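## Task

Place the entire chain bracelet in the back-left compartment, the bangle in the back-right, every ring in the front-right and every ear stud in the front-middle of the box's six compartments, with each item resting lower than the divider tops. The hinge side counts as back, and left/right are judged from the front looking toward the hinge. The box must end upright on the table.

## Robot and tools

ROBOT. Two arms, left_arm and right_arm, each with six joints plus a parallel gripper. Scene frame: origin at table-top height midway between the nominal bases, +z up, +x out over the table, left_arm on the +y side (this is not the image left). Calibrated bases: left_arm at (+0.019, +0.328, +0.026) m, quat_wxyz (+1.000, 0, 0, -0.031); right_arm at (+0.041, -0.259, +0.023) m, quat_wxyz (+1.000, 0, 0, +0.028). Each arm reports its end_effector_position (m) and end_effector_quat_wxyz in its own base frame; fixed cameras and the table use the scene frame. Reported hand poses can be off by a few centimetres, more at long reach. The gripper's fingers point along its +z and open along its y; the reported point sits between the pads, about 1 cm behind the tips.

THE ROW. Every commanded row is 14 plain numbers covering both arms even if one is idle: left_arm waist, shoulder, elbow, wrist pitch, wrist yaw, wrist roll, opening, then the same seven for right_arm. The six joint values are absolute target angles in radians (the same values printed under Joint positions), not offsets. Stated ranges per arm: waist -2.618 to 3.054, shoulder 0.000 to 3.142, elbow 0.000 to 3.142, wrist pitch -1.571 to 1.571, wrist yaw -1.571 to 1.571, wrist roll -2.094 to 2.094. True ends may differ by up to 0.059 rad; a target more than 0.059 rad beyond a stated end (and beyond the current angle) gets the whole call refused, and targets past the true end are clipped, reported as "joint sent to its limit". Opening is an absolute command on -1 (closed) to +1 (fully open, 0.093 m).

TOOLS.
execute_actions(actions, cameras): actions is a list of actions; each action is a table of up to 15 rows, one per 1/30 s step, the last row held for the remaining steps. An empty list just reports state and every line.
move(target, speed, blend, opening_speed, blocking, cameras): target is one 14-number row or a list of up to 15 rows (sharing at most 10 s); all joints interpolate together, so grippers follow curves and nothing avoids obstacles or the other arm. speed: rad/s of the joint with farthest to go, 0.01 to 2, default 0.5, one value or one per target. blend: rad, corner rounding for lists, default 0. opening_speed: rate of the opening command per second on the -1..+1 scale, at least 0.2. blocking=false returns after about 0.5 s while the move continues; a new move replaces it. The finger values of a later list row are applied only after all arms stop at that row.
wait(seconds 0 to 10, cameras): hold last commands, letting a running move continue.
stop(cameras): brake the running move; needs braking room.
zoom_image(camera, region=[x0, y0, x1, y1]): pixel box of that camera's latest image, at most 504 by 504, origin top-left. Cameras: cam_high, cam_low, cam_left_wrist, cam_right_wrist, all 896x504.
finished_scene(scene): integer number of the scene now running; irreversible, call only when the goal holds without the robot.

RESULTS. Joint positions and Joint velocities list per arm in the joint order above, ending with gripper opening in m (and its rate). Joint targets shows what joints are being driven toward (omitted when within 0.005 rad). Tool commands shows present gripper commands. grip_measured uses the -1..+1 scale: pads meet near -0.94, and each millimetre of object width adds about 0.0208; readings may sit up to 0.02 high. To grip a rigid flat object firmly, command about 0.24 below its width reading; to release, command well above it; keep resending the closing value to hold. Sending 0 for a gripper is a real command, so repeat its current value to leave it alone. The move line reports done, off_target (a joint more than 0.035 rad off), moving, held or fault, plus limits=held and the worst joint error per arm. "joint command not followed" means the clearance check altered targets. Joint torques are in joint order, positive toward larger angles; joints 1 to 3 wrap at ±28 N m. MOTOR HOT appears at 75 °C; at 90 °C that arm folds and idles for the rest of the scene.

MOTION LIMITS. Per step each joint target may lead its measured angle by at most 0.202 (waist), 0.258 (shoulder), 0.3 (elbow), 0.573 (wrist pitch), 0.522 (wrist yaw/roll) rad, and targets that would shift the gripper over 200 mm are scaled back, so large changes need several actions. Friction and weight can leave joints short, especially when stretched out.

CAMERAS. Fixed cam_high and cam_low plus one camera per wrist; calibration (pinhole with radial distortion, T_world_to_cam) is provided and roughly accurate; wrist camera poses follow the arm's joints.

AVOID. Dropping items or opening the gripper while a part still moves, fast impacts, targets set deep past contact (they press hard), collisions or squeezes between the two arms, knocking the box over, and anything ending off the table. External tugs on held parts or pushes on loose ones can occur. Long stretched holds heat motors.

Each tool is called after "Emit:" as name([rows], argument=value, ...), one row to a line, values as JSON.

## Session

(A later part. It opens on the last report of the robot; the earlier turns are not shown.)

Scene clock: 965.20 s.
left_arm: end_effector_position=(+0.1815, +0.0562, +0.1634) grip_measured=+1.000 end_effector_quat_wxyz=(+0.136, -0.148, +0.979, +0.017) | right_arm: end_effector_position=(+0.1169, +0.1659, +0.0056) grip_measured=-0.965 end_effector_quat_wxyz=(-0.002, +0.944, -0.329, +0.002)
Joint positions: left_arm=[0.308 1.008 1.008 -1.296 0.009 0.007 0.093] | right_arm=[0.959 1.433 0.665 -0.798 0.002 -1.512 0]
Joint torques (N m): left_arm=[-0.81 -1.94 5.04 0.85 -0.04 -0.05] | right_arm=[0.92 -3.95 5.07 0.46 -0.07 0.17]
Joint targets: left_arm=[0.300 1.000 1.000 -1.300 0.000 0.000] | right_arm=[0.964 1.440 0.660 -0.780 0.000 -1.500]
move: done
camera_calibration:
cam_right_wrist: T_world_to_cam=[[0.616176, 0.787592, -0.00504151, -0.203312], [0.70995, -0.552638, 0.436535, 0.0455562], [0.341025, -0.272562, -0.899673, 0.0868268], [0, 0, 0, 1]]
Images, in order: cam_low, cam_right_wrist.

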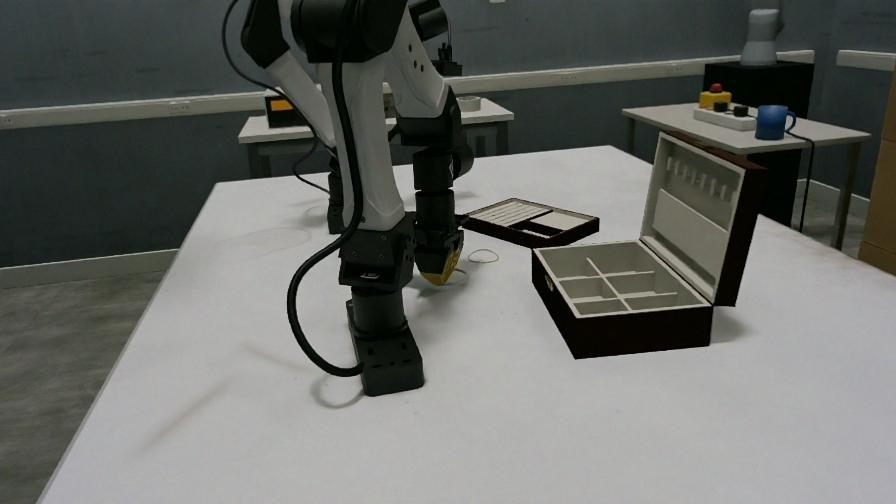

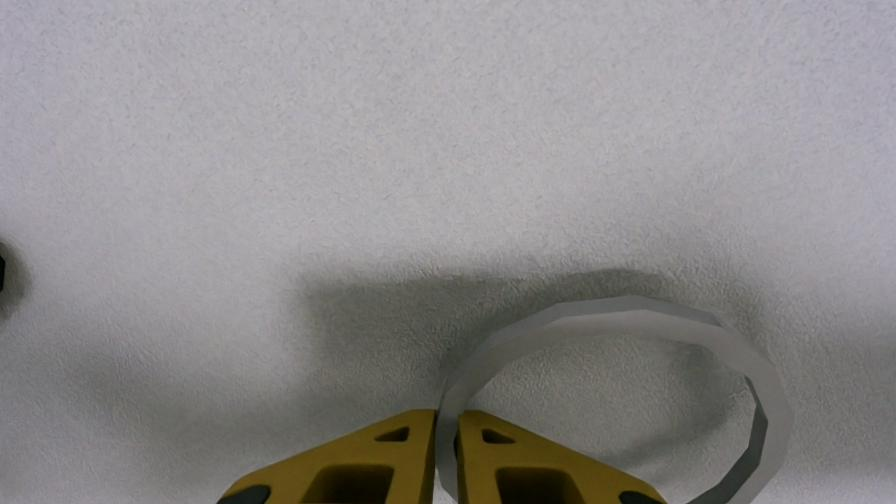

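Emit:
move([
  [0.3,1.0,1.0,-1.3,0,0,1,0.964,1.458,0.613,-0.712,0,-1.5,-1],
  [0.3,1.0,1.0,-1.3,0,0,1,0.964,1.458,0.613,-0.712,0,-1.5,-0.45],
  [0.3,1.0,1.0,-1.3,0,0,1,0.964,1.37,0.76,-0.96,0,-1.5,-0.45],
  [0.3,1.0,1.0,-1.3,0,0,1,0.964,1.079,0.449,-0.62,0,-1.5,-0.45],
], speed=[0.2,0.2,0.3,0.5], opening_speed=0.5, cameras=["cam_low","cam_right_wrist"])

Scene clock: 979.40 s.
left_arm: end_effector_position=(+0.1815, +0.0562, +0.1634) grip_measured=+1.000 end_effector_quat_wxyz=(+0.136, -0.148, +0.979, +0.017) | right_arm: end_effector_position=(+0.1167, +0.1656, +0.0193) grip_measured=-0.452 end_effector_quat_wxyz=(-0.144, +0.934, -0.326, +0.042)
Joint positions: left_arm=[0.308 1.008 1.008 -1.296 0.009 0.007 0.093] | right_arm=[0.959 1.09 0.456 -0.637 0.003 -1.512 0.024]
Joint torques (N m): left_arm=[-0.81 -1.95 5.04 0.85 -0.04 -0.05] | right_arm=[0.91 -3.26 5.79 1.08 -0.07 0.19]
Joint targets: left_arm=[0.300 1.000 1.000 -1.300 0.000 0.000] | right_arm=[0.964 1.079 0.449 -0.620 0.000 -1.500]
move: done
camera_calibration:
cam_right_wrist: T_world_to_cam=[[0.5925, 0.753175, 0.285783, -0.200111], [0.637707, -0.65529, 0.404876, 0.0655293], [0.492213, -0.0576434, -0.868564, 0.0453166], [0, 0, 0, 1]]
Images, in order: cam_low, cam_right_wrist.

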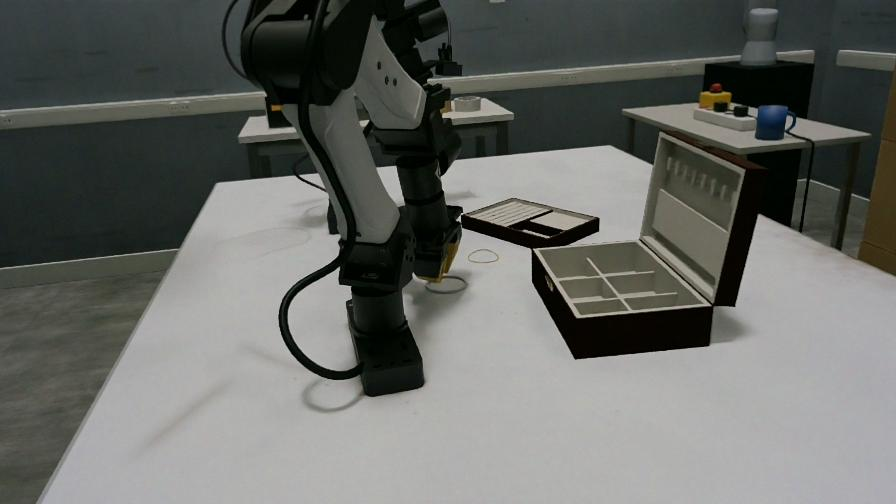

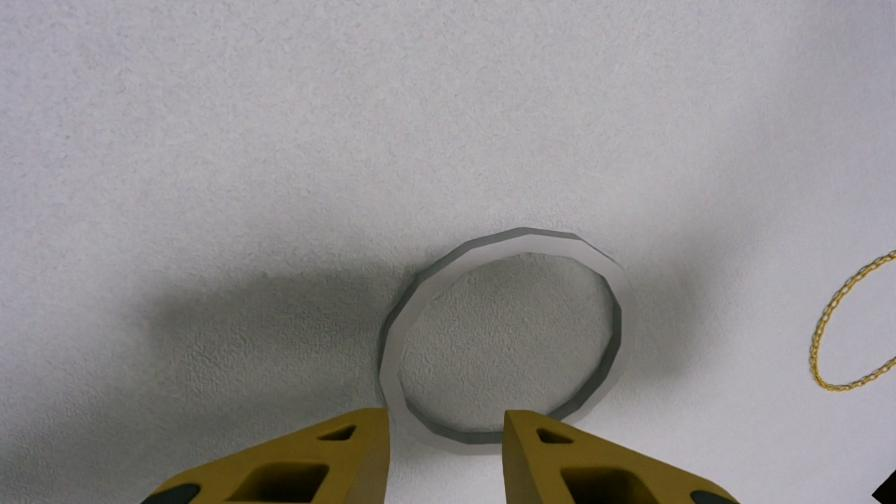

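Emit:
move(target=[0.3,1.0,1.0,-1.3,0,0,1,0.958,1.116,0.359,-0.475,0,-1.5,-0.45], speed=0.25, cameras=["cam_right_wrist"])

Scene clock: 993.37 s.
left_arm: end_effector_position=(+0.1815, +0.0562, +0.1634) grip_measured=+1.000 end_effector_quat_wxyz=(+0.136, -0.148, +0.979, +0.017) | right_arm: end_effector_position=(+0.1149, +0.1630, +0.0001) grip_measured=-0.452 end_effector_quat_wxyz=(-0.151, +0.932, -0.325, +0.044)
Joint positions: left_arm=[0.308 1.008 1.008 -1.296 0.009 0.007 0.093] | right_arm=[0.959 1.106 0.374 -0.522 0.003 -1.512 0.024]
Joint torques (N m): left_arm=[-0.81 -1.94 5.03 0.85 -0.04 -0.05] | right_arm=[0.39 -1.16 4.85 1.46 -0.07 0.19]
Heat: left arm: 35 °C; right arm: 42 °C.
Joint targets: left_arm=[0.300 1.000 1.000 -1.300 0.000 0.000] | right_arm=[0.958 1.116 0.359 -0.475 0.000 -1.500]
move: off_target (right_arm); right_arm: the wrist pitch is farthest, 0.047 rad from its target
camera_calibration:
cam_right_wrist: T_world_to_cam=[[0.589734, 0.749232, 0.301439, -0.190666], [0.633906, -0.660708, 0.40203, 0.0741131], [0.500377, -0.0460066, -0.864584, 0.0264947], [0, 0, 0, 1]]
Images, in order: cam_right_wrist.

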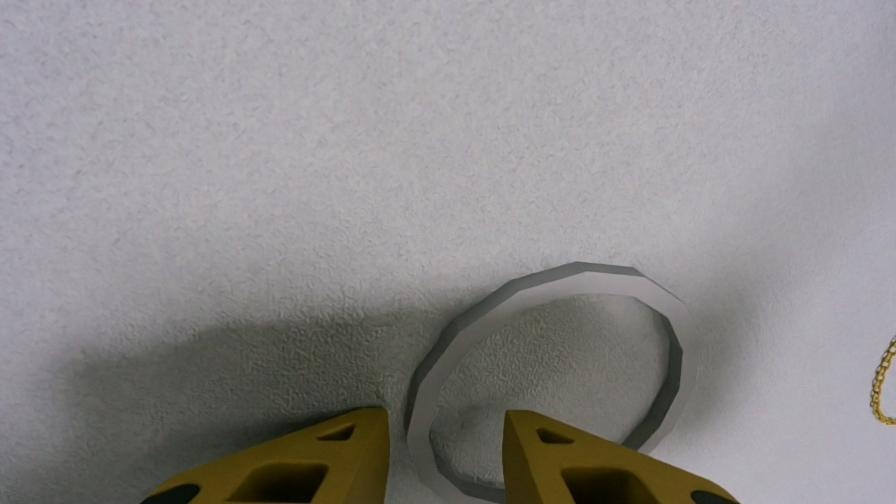

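Emit:
move([
  [0.3,1.0,1.0,-1.3,0,0,1,0.958,1.11,0.368,-0.49,0,-1.5,-0.45],
  [0.3,1.0,1.0,-1.3,0,0,1,0.958,1.11,0.368,-0.49,0,-1.5,-1],
], speed=0.2, opening_speed=0.4, cameras=["cam_right_wrist"])

Scene clock: 1000.97 s.
left_arm: end_effector_position=(+0.1815, +0.0562, +0.1634) grip_measured=+1.000 end_effector_quat_wxyz=(+0.136, -0.148, +0.979, +0.017) | right_arm: end_effector_position=(+0.1171, +0.1660, +0.0013) grip_measured=-0.973 end_effector_quat_wxyz=(-0.159, +0.931, -0.325, +0.046)
Joint positions: left_arm=[0.308 1.008 1.008 -1.296 0.009 0.007 0.093] | right_arm=[0.959 1.106 0.374 -0.506 0.003 -1.512 0]
Joint torques (N m): left_arm=[-0.83 -1.95 5.03 0.85 -0.04 -0.05] | right_arm=[0.39 -1.74 5.7 1.16 -0.07 0.19]
Joint targets: left_arm=[0.300 1.000 1.000 -1.300 0.000 0.000] | right_arm=[0.958 1.110 0.368 -0.490 0.000 -1.500]
move: done
camera_calibration:
cam_right_wrist: T_world_to_cam=[[0.58689, 0.745178, 0.316654, -0.193558], [0.63022, -0.665962, 0.399146, 0.0755732], [0.508315, -0.0346935, -0.860472, 0.0238342], [0, 0, 0, 1]]
Images, in order: cam_right_wrist.

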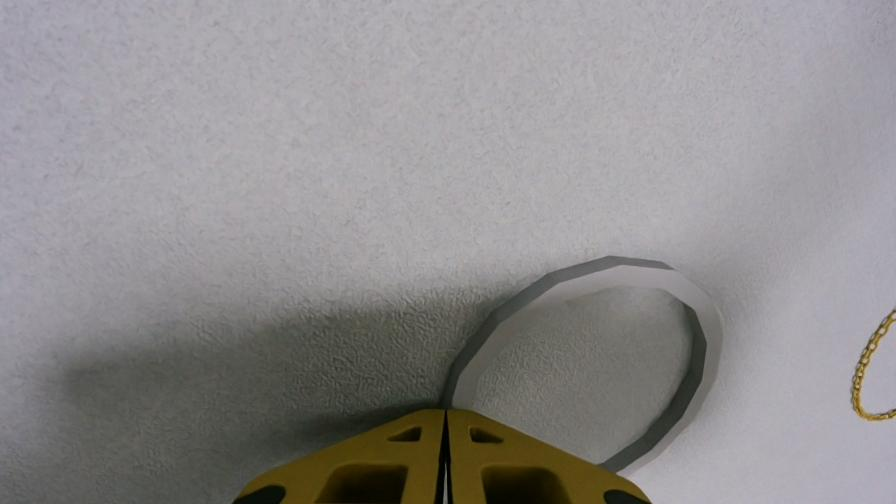

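Emit:
move(target=[0.3,1.0,1.0,-1.3,0,0,1,0.958,1.079,0.449,-0.62,0,-1.5,-1], speed=0.25, cameras=["cam_low","cam_right_wrist"])

Scene clock: 1013.87 s.
left_arm: end_effector_position=(+0.1815, +0.0562, +0.1634) grip_measured=+1.000 end_effector_quat_wxyz=(+0.136, -0.148, +0.979, +0.017) | right_arm: end_effector_position=(+0.1163, +0.1650, +0.0139) grip_measured=-0.973 end_effector_quat_wxyz=(-0.148, +0.933, -0.325, +0.043)
Joint positions: left_arm=[0.308 1.008 1.008 -1.296 0.009 0.007 0.093] | right_arm=[0.959 1.089 0.43 -0.602 0.003 -1.512 0]
Joint torques (N m): left_arm=[-0.81 -1.94 5.03 0.85 -0.04 -0.05] | right_arm=[0.4 -3.12 8.27 0.76 -0.07 0.19]
Joint targets: left_arm=[0.300 1.000 1.000 -1.300 0.000 0.000] | right_arm=[0.958 1.079 0.449 -0.620 0.000 -1.500]
move: done
camera_calibration:
cam_right_wrist: T_world_to_cam=[[0.591039, 0.751092, 0.294167, -0.197448], [0.635671, -0.658193, 0.403368, 0.0683534], [0.496585, -0.0514124, -0.866464, 0.0391775], [0, 0, 0, 1]]
Images, in order: cam_low, cam_right_wrist.

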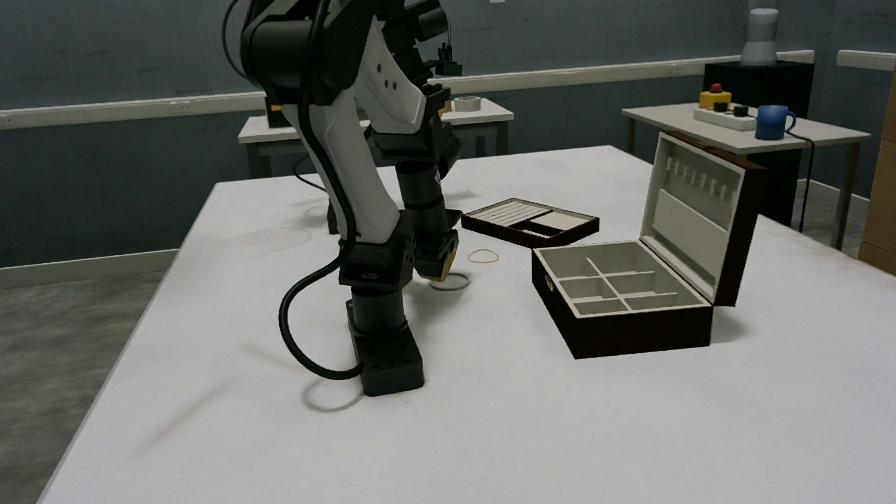

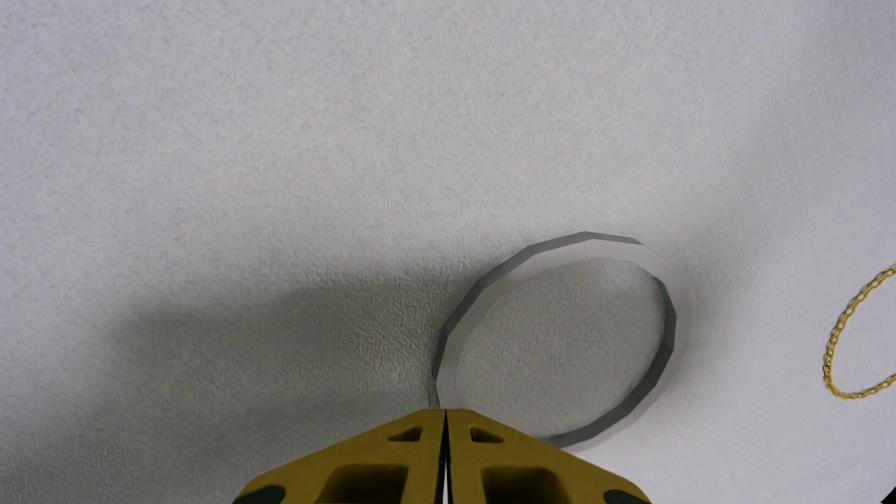

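Emit:
move([
  [0.3,1.0,1.0,-1.3,0,0,1,0.922,1.205,0.545,-0.668,0,-1.5,-0.6],
  [0.3,1.0,1.0,-1.3,0,0,1,0.922,1.265,0.475,-0.54,0,-1.5,-0.6],
], speed=0.25, cameras=["cam_right_wrist"])

Scene clock: 1031.43 s.
left_arm: end_effector_position=(+0.1815, +0.0562, +0.1634) grip_measured=+1.000 end_effector_quat_wxyz=(+0.136, -0.148, +0.979, +0.017) | right_arm: end_effector_position=(+0.1277, +0.1697, +0.0002) grip_measured=-0.602 end_effector_quat_wxyz=(-0.113, +0.932, -0.341, +0.035)
Joint positions: left_arm=[0.308 1.008 1.008 -1.296 0.009 0.007 0.093] | right_arm=[0.928 1.257 0.482 -0.558 0.003 -1.512 0.016]
Joint torques (N m): left_arm=[-0.81 -1.95 5.04 0.85 -0.05 -0.05] | right_arm=[-0.03 -2.59 5.33 0.98 -0.07 0.18]
Joint targets: left_arm=[0.300 1.000 1.000 -1.300 0.000 0.000] | right_arm=[0.922 1.265 0.475 -0.540 0.000 -1.500]
move: done
camera_calibration:
cam_right_wrist: T_world_to_cam=[[0.625227, 0.74752, 0.224286, -0.207445], [0.632813, -0.653769, 0.414889, 0.0693668], [0.456769, -0.117468, -0.881795, 0.0382922], [0, 0, 0, 1]]
Images, in order: cam_right_wrist.

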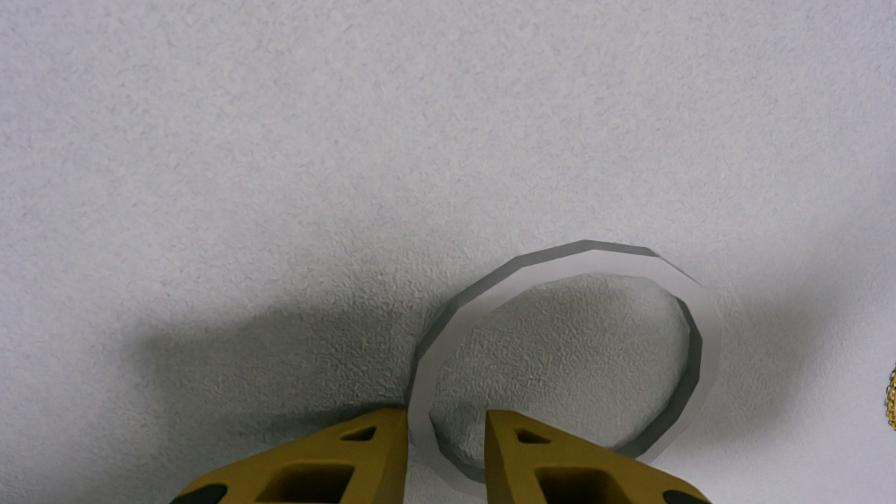

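Emit:
move([
  [0.3,1.0,1.0,-1.3,0,0,1,0.922,1.312,0.489,-0.506,0,-1.5,-0.6],
  [0.3,1.0,1.0,-1.3,0,0,1,0.922,1.312,0.489,-0.506,0,-1.5,-1],
], speed=0.2, opening_speed=0.4, cameras=["cam_right_wrist"])

Emit:
move(target=[0.3,1.0,1.0,-1.3,0,0,1,0.922,1.205,0.565,-0.70,0,-1.5,-1], speed=0.25, cameras=["cam_low","cam_right_wrist"])

Scene clock: 1044.70 s.
left_arm: end_effector_position=(+0.1815, +0.0562, +0.1634) grip_measured=+1.000 end_effector_quat_wxyz=(+0.136, -0.148, +0.979, +0.017) | right_arm: end_effector_position=(+0.1251, +0.1663, -0.0038) grip_measured=-0.966 end_effector_quat_wxyz=(-0.095, +0.934, -0.342, +0.030)
Joint positions: left_arm=[0.308 1.008 1.008 -1.296 0.009 0.007 0.093] | right_arm=[0.928 1.286 0.49 -0.576 0.003 -1.512 0]
Joint torques (N m): left_arm=[-0.8 -1.95 5.04 0.85 -0.04 -0.05] | right_arm=[-0.05 -0.96 5.75 1.44 -0.07 0.18]
Joint targets: left_arm=[0.300 1.000 1.000 -1.300 0.000 0.000] | right_arm=[0.922 1.312 0.489 -0.506 0.000 -1.500]
move: off_target (right_arm); target 2's new numbers were sent with right_arm's wrist pitch 0.049 rad from that target; right_arm: the wrist pitch is farthest, 0.070 rad from its target
camera_calibration:
cam_right_wrist: T_world_to_cam=[[0.629844, 0.753686, 0.187759, -0.204073], [0.642168, -0.641276, 0.419983, 0.0671925], [0.436941, -0.143951, -0.887897, 0.0423664], [0, 0, 0, 1]]
Images, in order: cam_right_wrist.

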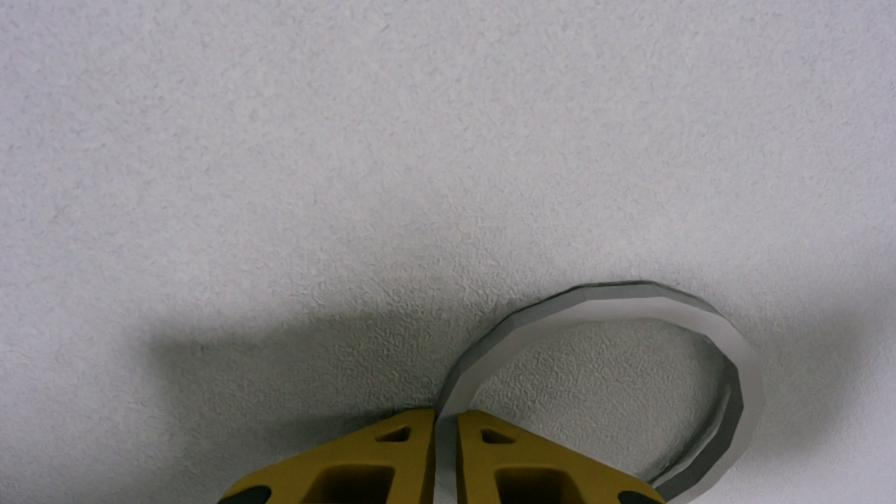

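Scene clock: 1046.10 s.
left_arm: end_effector_position=(+0.1815, +0.0562, +0.1634) grip_measured=+1.000 end_effector_quat_wxyz=(+0.136, -0.148, +0.979, +0.017) | right_arm: end_effector_position=(+0.1257, +0.1671, +0.0184) grip_measured=-0.966 end_effector_quat_wxyz=(-0.102, +0.934, -0.342, +0.032)
Joint positions: left_arm=[0.308 1.008 1.008 -1.296 0.009 0.007 0.093] | right_arm=[0.928 1.218 0.545 -0.684 0.003 -1.512 0]
Joint torques (N m): left_arm=[-0.81 -1.94 5.04 0.85 -0.04 -0.05] | right_arm=[-0.05 -4.44 8.16 0.6 -0.07 0.18]
Joint targets: left_arm=[0.300 1.000 1.000 -1.300 0.000 0.000] | right_arm=[0.922 1.205 0.565 -0.700 0.000 -1.500]
move: done
camera_calibration:
cam_right_wrist: T_world_to_cam=[[0.628197, 0.751487, 0.201583, -0.20893], [0.638623, -0.646011, 0.418129, 0.059272], [0.444443, -0.133931, -0.885739, 0.0592696], [0, 0, 0, 1]]
Images, in order: cam_low, cam_right_wrist.

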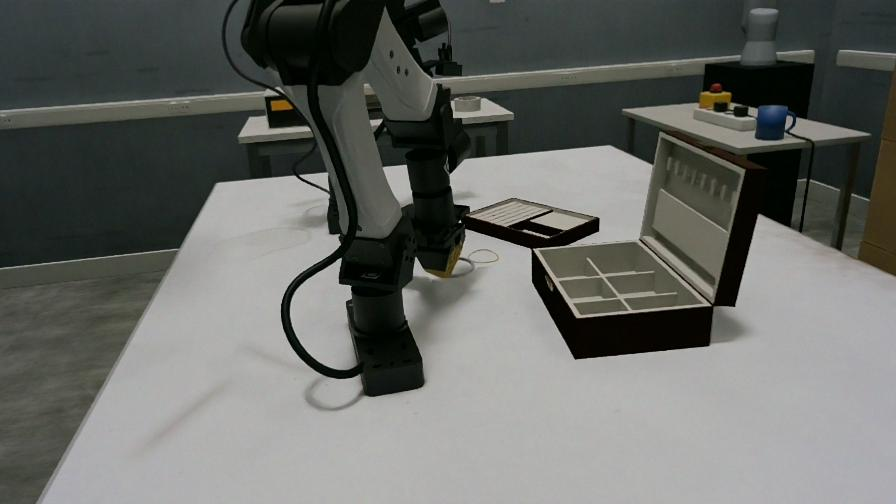

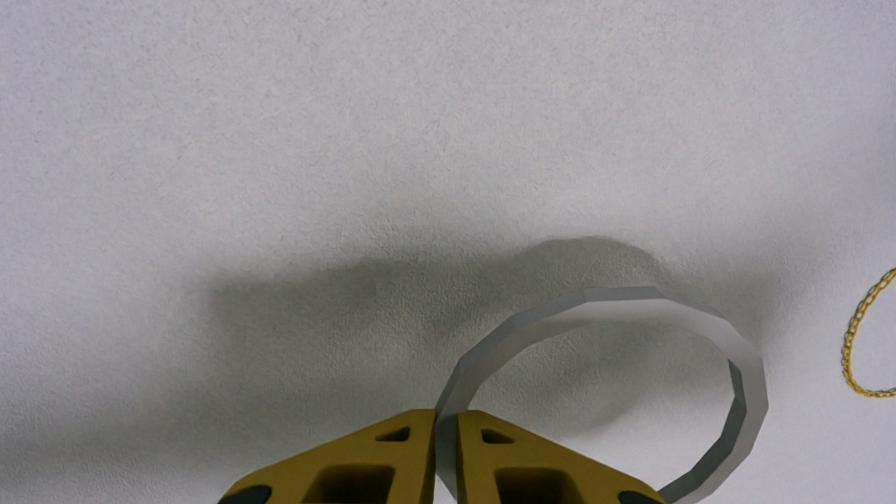

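Emit:
move([
  [0.3,1.0,1.0,-1.3,0,0,1,0.92,1.298,1.0,-1.15,0,-1.5,-1],
  [0.3,1.0,1.0,-1.3,0,0,1,-0.21,1.489,1.275,-1.25,0,-1.54,-1],
  [0.3,1.0,1.0,-1.3,0,0,1,-0.21,1.71,1.28,-0.985,0,-1.54,-1],
], speed=[0.4,0.7,0.4], blend=[0.05,0.05,0], cameras=["cam_low","cam_right_wrist"])

Scene clock: 1069.53 s.
left_arm: end_effector_position=(+0.1815, +0.0562, +0.1634) grip_measured=+1.000 end_effector_quat_wxyz=(+0.136, -0.148, +0.979, +0.017) | right_arm: end_effector_position=(+0.3242, -0.0689, +0.0832) grip_measured=-0.966 end_effector_quat_wxyz=(+0.038, -0.612, +0.789, -0.047)
Joint positions: left_arm=[0.308 1.008 1.008 -1.296 0.009 0.007 0.093] | right_arm=[-0.208 1.703 1.258 -1.003 0.003 -1.528 0]
Joint torques (N m): left_arm=[-0.8 -1.94 5.03 0.85 -0.05 -0.05] | right_arm=[0.32 -7.82 8.58 0.78 -0.07 -0.06]
Joint targets: left_arm=[0.300 1.000 1.000 -1.300 0.000 0.000] | right_arm=[-0.210 1.710 1.280 -0.985 0.000 -1.540]
move: done
camera_calibration:
cam_right_wrist: T_world_to_cam=[[0.964153, -0.240671, 0.11174, -0.33912], [-0.265248, -0.862793, 0.430385, 0.0300692], [-0.00717231, -0.444596, -0.895702, 0.122641], [0, 0, 0, 1]]
Images, in order: cam_low, cam_right_wrist.

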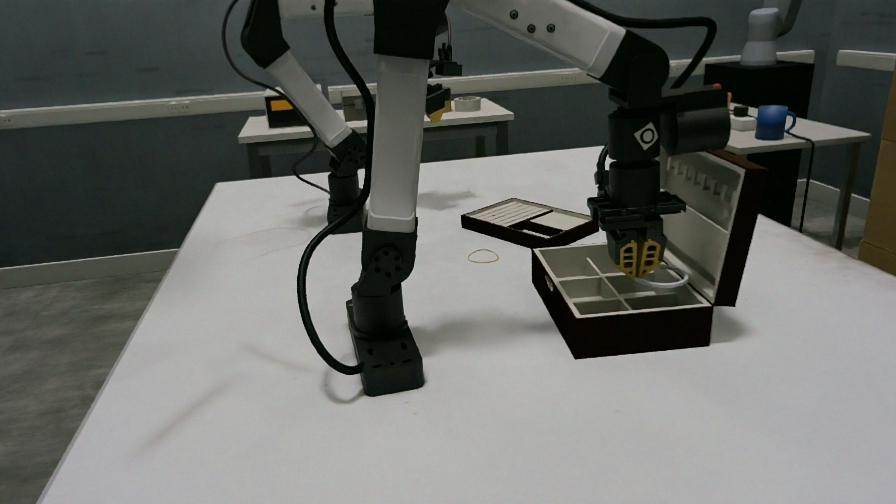

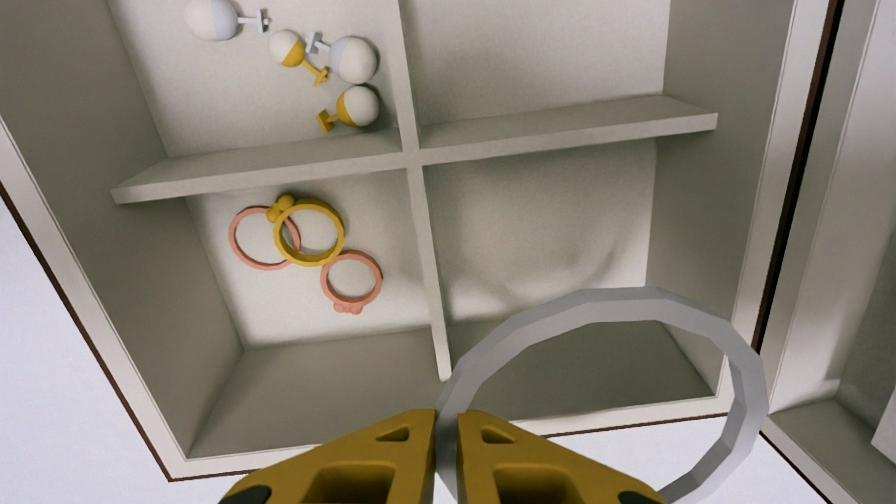

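Emit:
move(target=[0.3,1.0,1.0,-1.3,0,0,1,-0.214,1.787,1.235,-0.855,0,-1.54,-1], speed=0.2, cameras=["cam_low","cam_right_wrist"])

Emit:
zoom_image(camera="cam_low", region=[520, 120, 800, 370])

Scene clock: 1091.13 s.
left_arm: end_effector_position=(+0.1815, +0.0562, +0.1634) grip_measured=+1.000 end_effector_quat_wxyz=(+0.136, -0.148, +0.979, +0.017) | right_arm: end_effector_position=(+0.3440, -0.0731, +0.0600) grip_measured=-0.966 end_effector_quat_wxyz=(+0.049, -0.611, +0.788, -0.060)
Joint positions: left_arm=[0.308 1.008 1.008 -1.296 0.009 0.007 0.093] | right_arm=[-0.208 1.773 1.241 -0.885 0.003 -1.528 0]
Joint torques (N m): left_arm=[-0.81 -1.94 5.03 0.85 -0.04 -0.05] | right_arm=[-0.03 -7.76 5.78 0.91 -0.07 -0.07]
Joint targets: left_arm=[0.300 1.000 1.000 -1.300 0.000 0.000] | right_arm=[-0.214 1.787 1.235 -0.855 0.000 -1.540]
move: done
camera_calibration:
cam_right_wrist: T_world_to_cam=[[0.960205, -0.239838, 0.143122, -0.357154], [-0.27854, -0.859989, 0.427592, 0.0466344], [0.0205308, -0.450441, -0.89257, 0.0900316], [0, 0, 0, 1]]
Images, in order: cam_low, cam_right_wrist.

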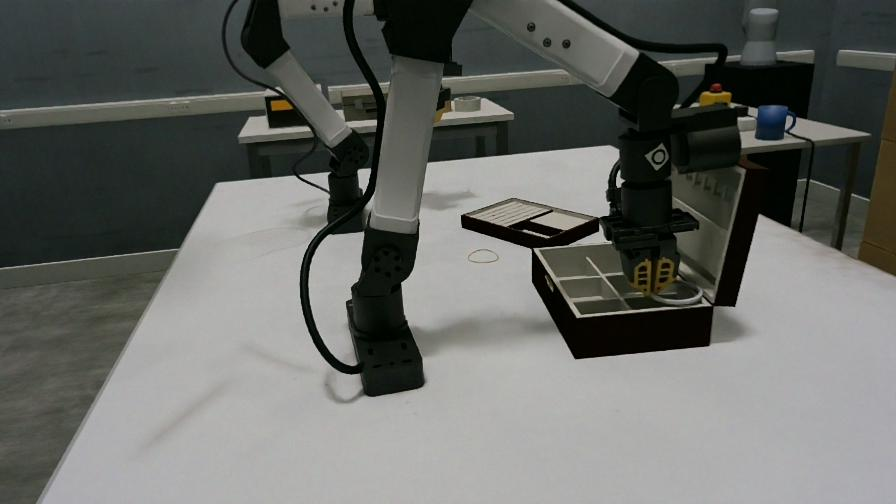

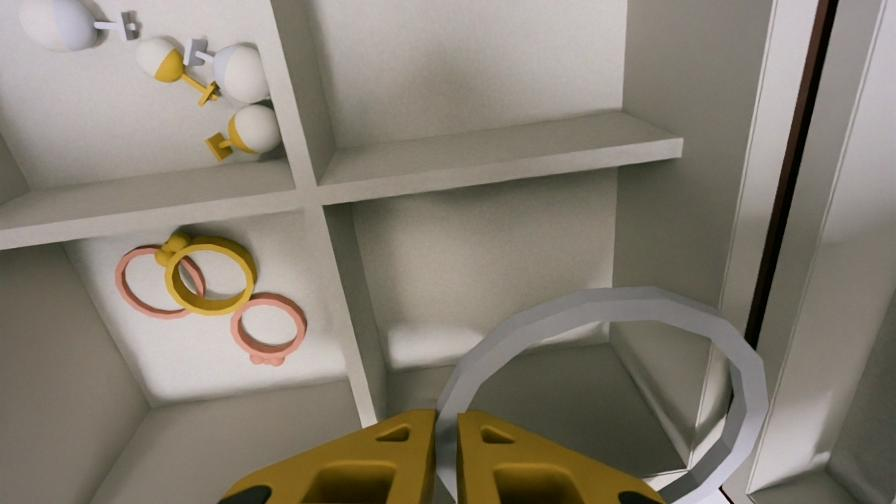

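Scaled by 1.800 from the camera's 896x504 image, which has a finer 1280x720 frame.

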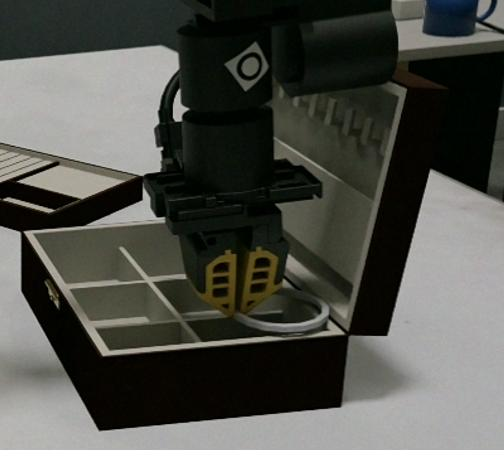

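Emit:
move(target=[0.3,1.0,1.0,-1.3,0,0,1,-0.212,1.824,1.172,-0.765,0,-1.54,-1], speed=0.15, cameras=["cam_low","cam_right_wrist"])

Emit:
zoom_image(camera="cam_low", region=[520, 120, 800, 370])

Scene clock: 1118.00 s.
left_arm: end_effector_position=(+0.1815, +0.0562, +0.1634) grip_measured=+1.000 end_effector_quat_wxyz=(+0.136, -0.148, +0.979, +0.017) | right_arm: end_effector_position=(+0.3470, -0.0716, +0.0375) grip_measured=-0.966 end_effector_quat_wxyz=(+0.056, -0.613, +0.786, -0.060)
Joint positions: left_arm=[0.308 1.008 1.008 -1.296 0.009 0.007 0.093] | right_arm=[-0.207 1.803 1.182 -0.786 -0.008 -1.531 0]
Joint torques (N m): left_arm=[-0.81 -1.94 5.03 0.85 -0.05 -0.05] | right_arm=[0.06 -7.17 5.34 0.85 0.03 -0.03]
Joint targets: left_arm=[0.300 1.000 1.000 -1.300 0.000 0.000] | right_arm=[-0.212 1.824 1.172 -0.765 0.000 -1.540]
move: done
camera_calibration:
cam_right_wrist: T_world_to_cam=[[0.959762, -0.235743, 0.152582, -0.35639], [-0.278807, -0.864809, 0.417578, 0.0584739], [0.0335132, -0.443317, -0.895738, 0.0667101], [0, 0, 0, 1]]
Images, in order: cam_low, cam_right_wrist.

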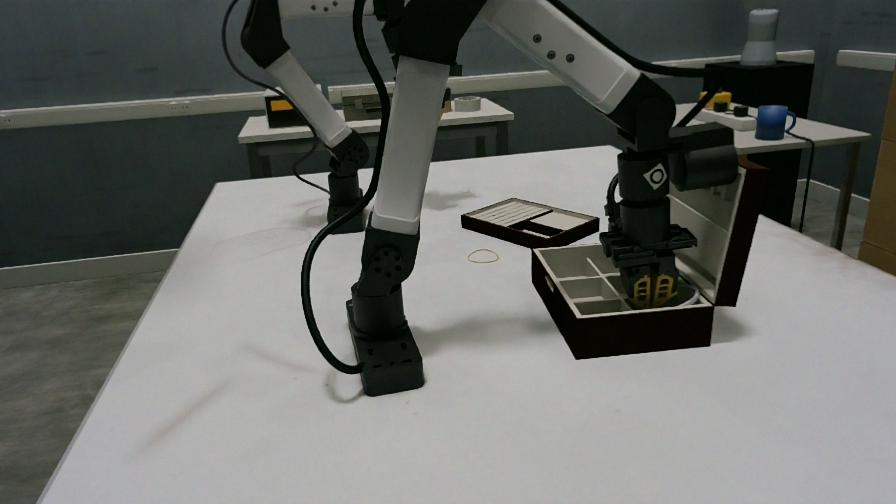

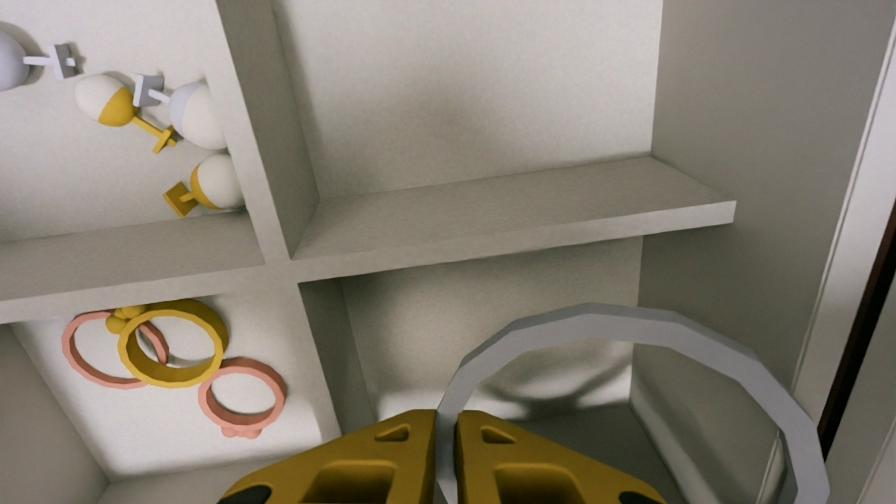

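Scaled by 1.800 from the camera's 896x504 image, which has a finer 1280x720 frame.

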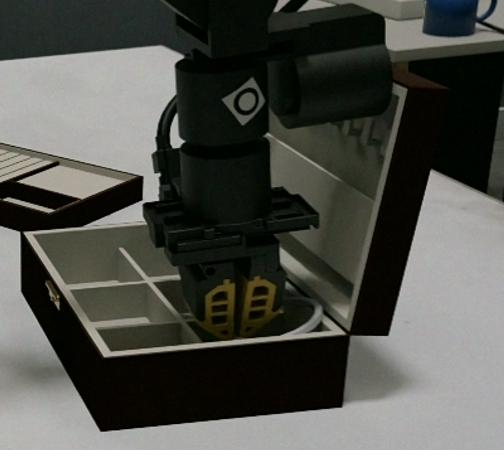

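Emit:
move(target=[0.3,1.0,1.0,-1.3,0,0,1,-0.188,1.775,1.238,-0.88,0,-1.54,-1], speed=0.2, cameras=["cam_low","cam_right_wrist"])

Emit:
zoom_image(camera="cam_low", region=[520, 120, 800, 370])

Scene clock: 1129.20 s.
left_arm: end_effector_position=(+0.1815, +0.0562, +0.1634) grip_measured=+1.000 end_effector_quat_wxyz=(+0.136, -0.148, +0.979, +0.017) | right_arm: end_effector_position=(+0.3390, -0.0658, +0.0436) grip_measured=-0.966 end_effector_quat_wxyz=(+0.040, -0.618, +0.784, -0.041)
Joint positions: left_arm=[0.308 1.008 1.008 -1.296 0.009 0.007 0.093] | right_arm=[-0.196 1.803 1.214 -0.869 -0.008 -1.531 0]
Joint torques (N m): left_arm=[-0.81 -1.94 5.03 0.85 -0.05 -0.05] | right_arm=[1.17 -11.79 8.42 0.4 0.03 -0.04]
Joint targets: left_arm=[0.300 1.000 1.000 -1.300 0.000 0.000] | right_arm=[-0.188 1.775 1.238 -0.880 0.000 -1.540]
move: done
camera_calibration:
cam_right_wrist: T_world_to_cam=[[0.968664, -0.225987, 0.103052, -0.348424], [-0.248314, -0.872023, 0.421801, 0.0476587], [-0.00545756, -0.434172, -0.900813, 0.0889803], [0, 0, 0, 1]]
Images, in order: cam_low, cam_right_wrist.

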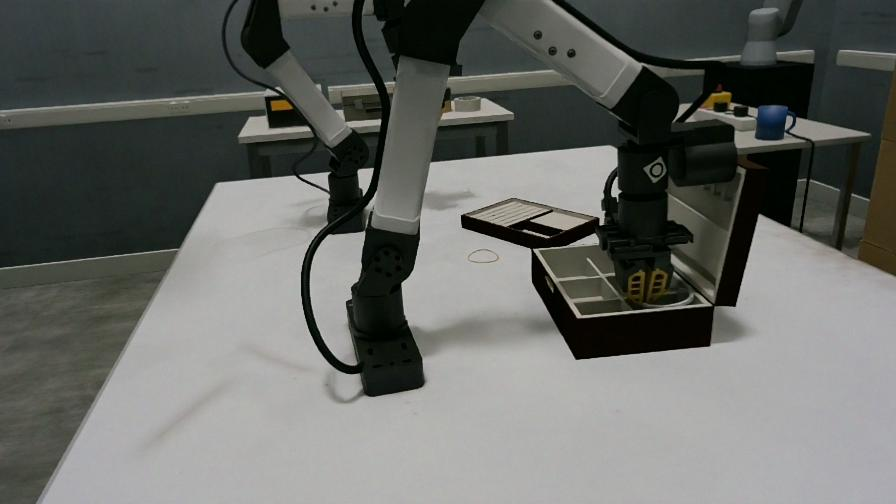

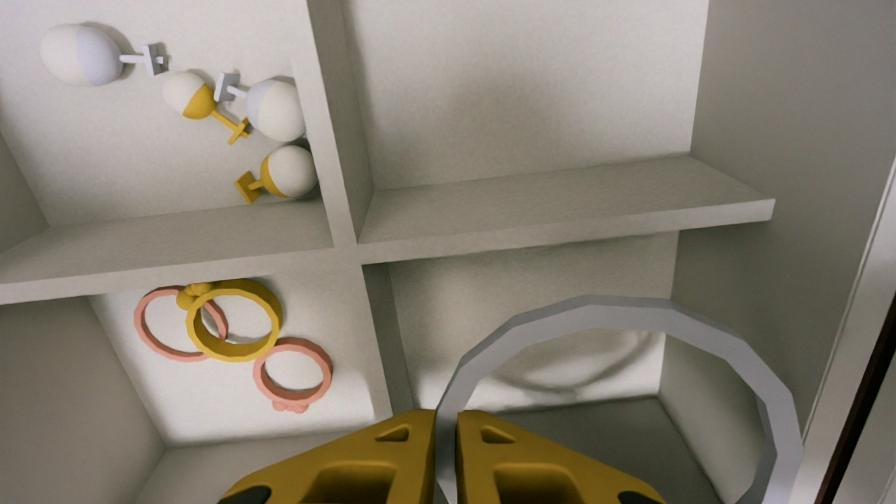

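Scaled by 1.800 from the camera's 896x504 image, which has a finer 1280x720 frame.

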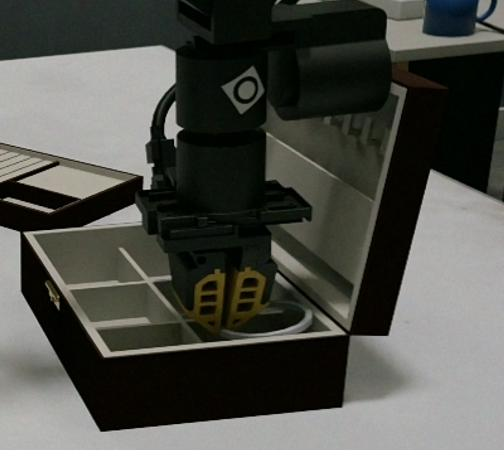

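Emit:
move(target=[0.3,1.0,1.0,-1.3,0,0,1,-0.207,1.832,1.168,-0.77,0,-1.54,-1], speed=0.15, cameras=["cam_low","cam_right_wrist"])

Emit:
zoom_image(camera="cam_low", region=[520, 120, 800, 370])

Scene clock: 1147.17 s.
left_arm: end_effector_position=(+0.1815, +0.0562, +0.1634) grip_measured=+1.000 end_effector_quat_wxyz=(+0.136, -0.148, +0.979, +0.017) | right_arm: end_effector_position=(+0.3407, -0.0679, +0.0290) grip_measured=-0.966 end_effector_quat_wxyz=(+0.044, -0.616, +0.785, -0.045)
Joint positions: left_arm=[0.308 1.008 1.008 -1.296 0.009 0.007 0.093] | right_arm=[-0.201 1.821 1.174 -0.798 -0.008 -1.531 0]
Joint torques (N m): left_arm=[-0.81 -1.95 5.04 0.84 -0.04 -0.05] | right_arm=[-0.06 -8.23 5.57 0.84 0.03 -0.04]
Motor temperatures (°C): left_arm=[26 32 35 33 26 27 27] | right_arm=[29 49 42 29 26 25 29]
Heat: left arm: 35 °C; right arm: 49 °C.
Joint targets: left_arm=[0.300 1.000 1.000 -1.300 0.000 0.000] | right_arm=[-0.207 1.832 1.168 -0.770 0.000 -1.540]
move: done
camera_calibration:
cam_right_wrist: T_world_to_cam=[[0.966269, -0.230531, 0.114801, -0.348884], [-0.257519, -0.869788, 0.420896, 0.0557216], [0.00282272, -0.436262, -0.899815, 0.0719503], [0, 0, 0, 1]]
Images, in order: cam_low, cam_right_wrist.

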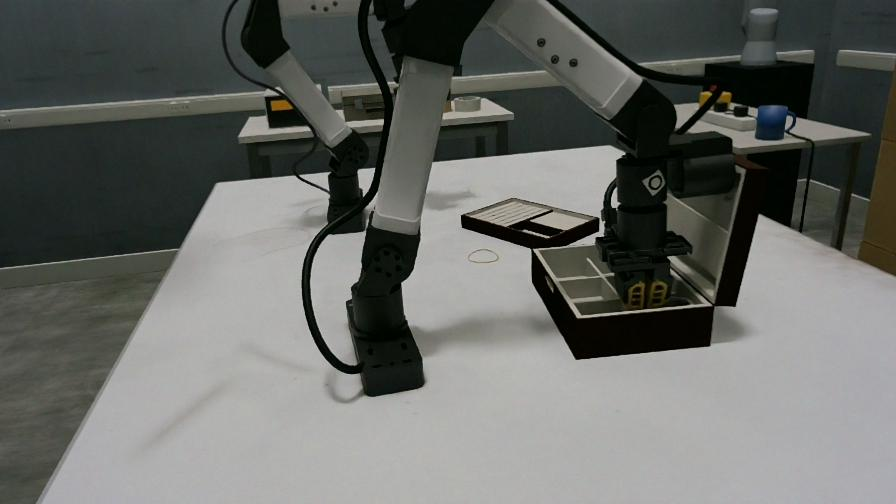

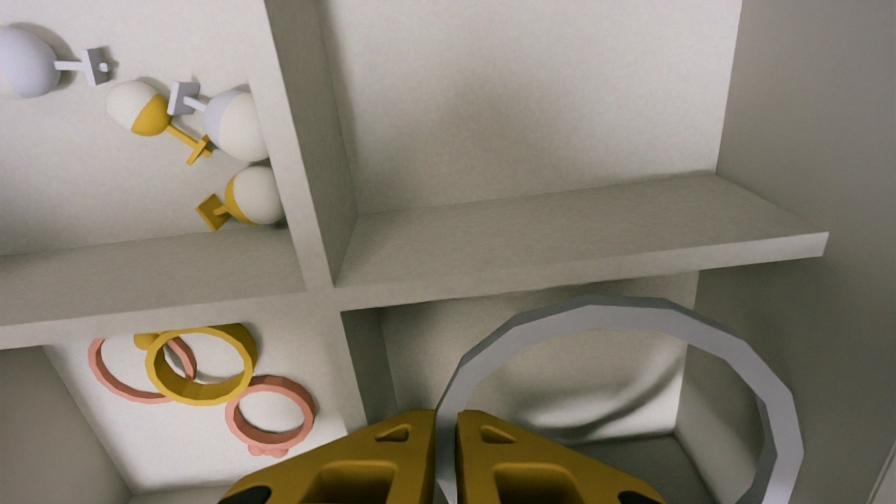

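Scaled by 1.800 from the camera's 896x504 image, which has a finer 1280x720 frame.

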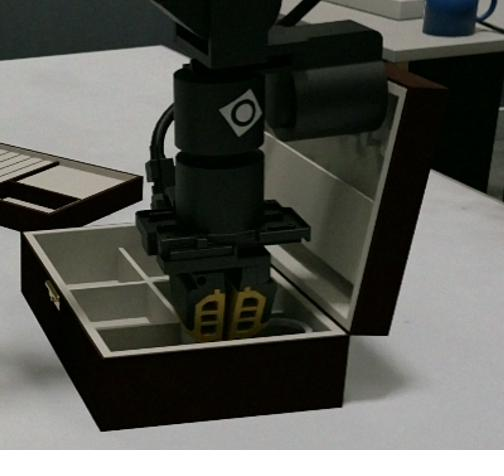

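Emit:
move([
  [0.3,1.0,1.0,-1.3,0,0,1,-0.217,1.832,1.168,-0.77,0,-1.54,-1],
  [0.3,1.0,1.0,-1.3,0,0,1,-0.217,1.85,1.119,-0.695,0,-1.54,-1],
], speed=0.1, cameras=["cam_low","cam_right_wrist"])

Emit:
zoom_image(camera="cam_low", region=[520, 120, 800, 370])

Scene clock: 1163.67 s.
left_arm: end_effector_position=(+0.1815, +0.0562, +0.1634) grip_measured=+1.000 end_effector_quat_wxyz=(+0.136, -0.148, +0.979, +0.017) | right_arm: end_effector_position=(+0.3408, -0.0703, +0.0255) grip_measured=-0.966 end_effector_quat_wxyz=(+0.049, -0.613, +0.787, -0.050)
Joint positions: left_arm=[0.308 1.008 1.008 -1.296 0.009 0.007 0.093] | right_arm=[-0.208 1.817 1.152 -0.766 -0.009 -1.532 0]
Joint torques (N m): left_arm=[-0.8 -1.94 5.03 0.85 -0.05 -0.05] | right_arm=[-0.29 -6.06 3.02 1.33 0.04 -0.03]
Joint targets: left_arm=[0.300 1.000 1.000 -1.300 0.000 0.000] | right_arm=[-0.217 1.850 1.119 -0.695 0.000 -1.540]
move: off_target (right_arm); right_arm: the wrist pitch is farthest, 0.071 rad from its target
camera_calibration:
cam_right_wrist: T_world_to_cam=[[0.963079, -0.236422, 0.128775, -0.348881], [-0.268919, -0.867341, 0.418811, 0.0592717], [0.0126758, -0.437978, -0.898896, 0.0642027], [0, 0, 0, 1]]
Images, in order: cam_low, cam_right_wrist.

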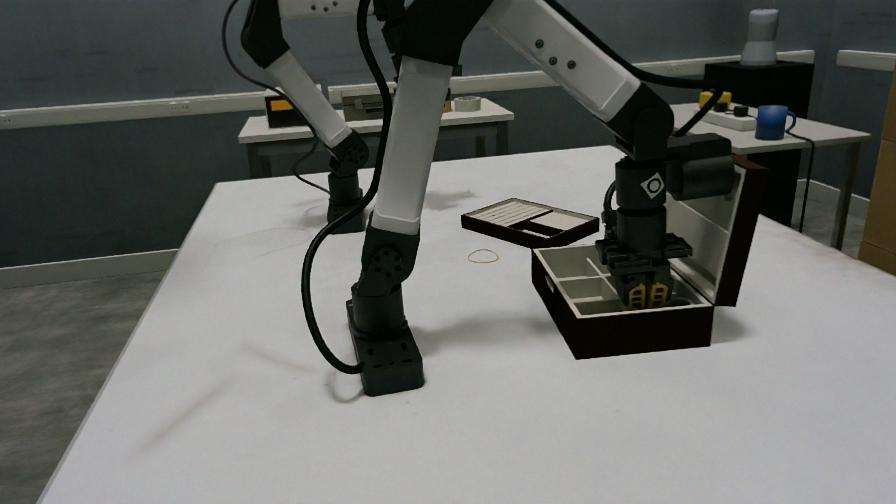

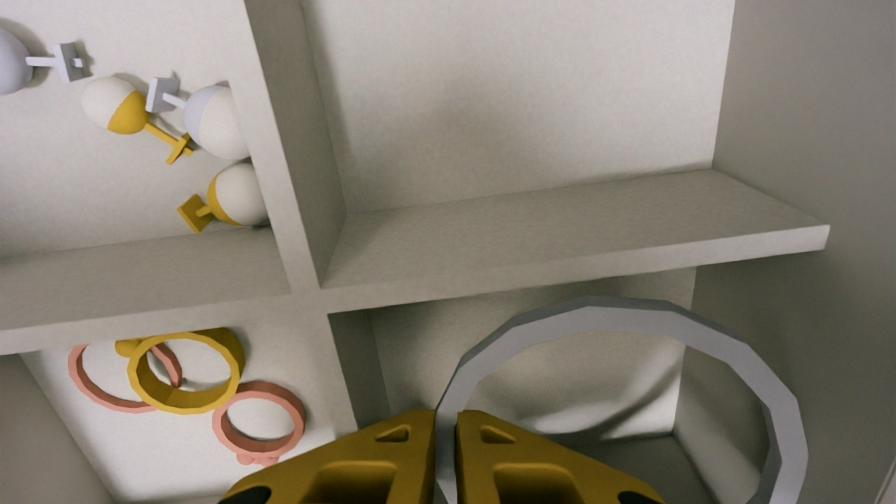

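Scaled by 1.800 from the camera's 896x504 image, which has a finer 1280x720 frame.

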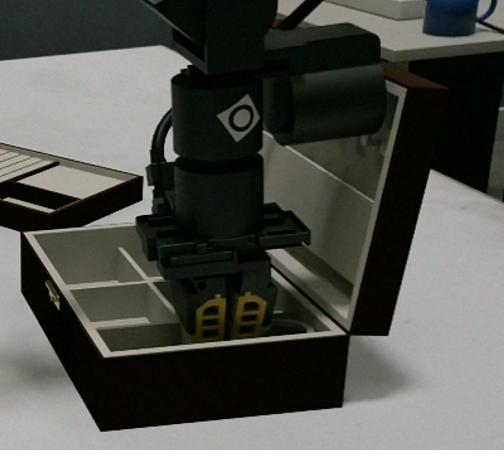

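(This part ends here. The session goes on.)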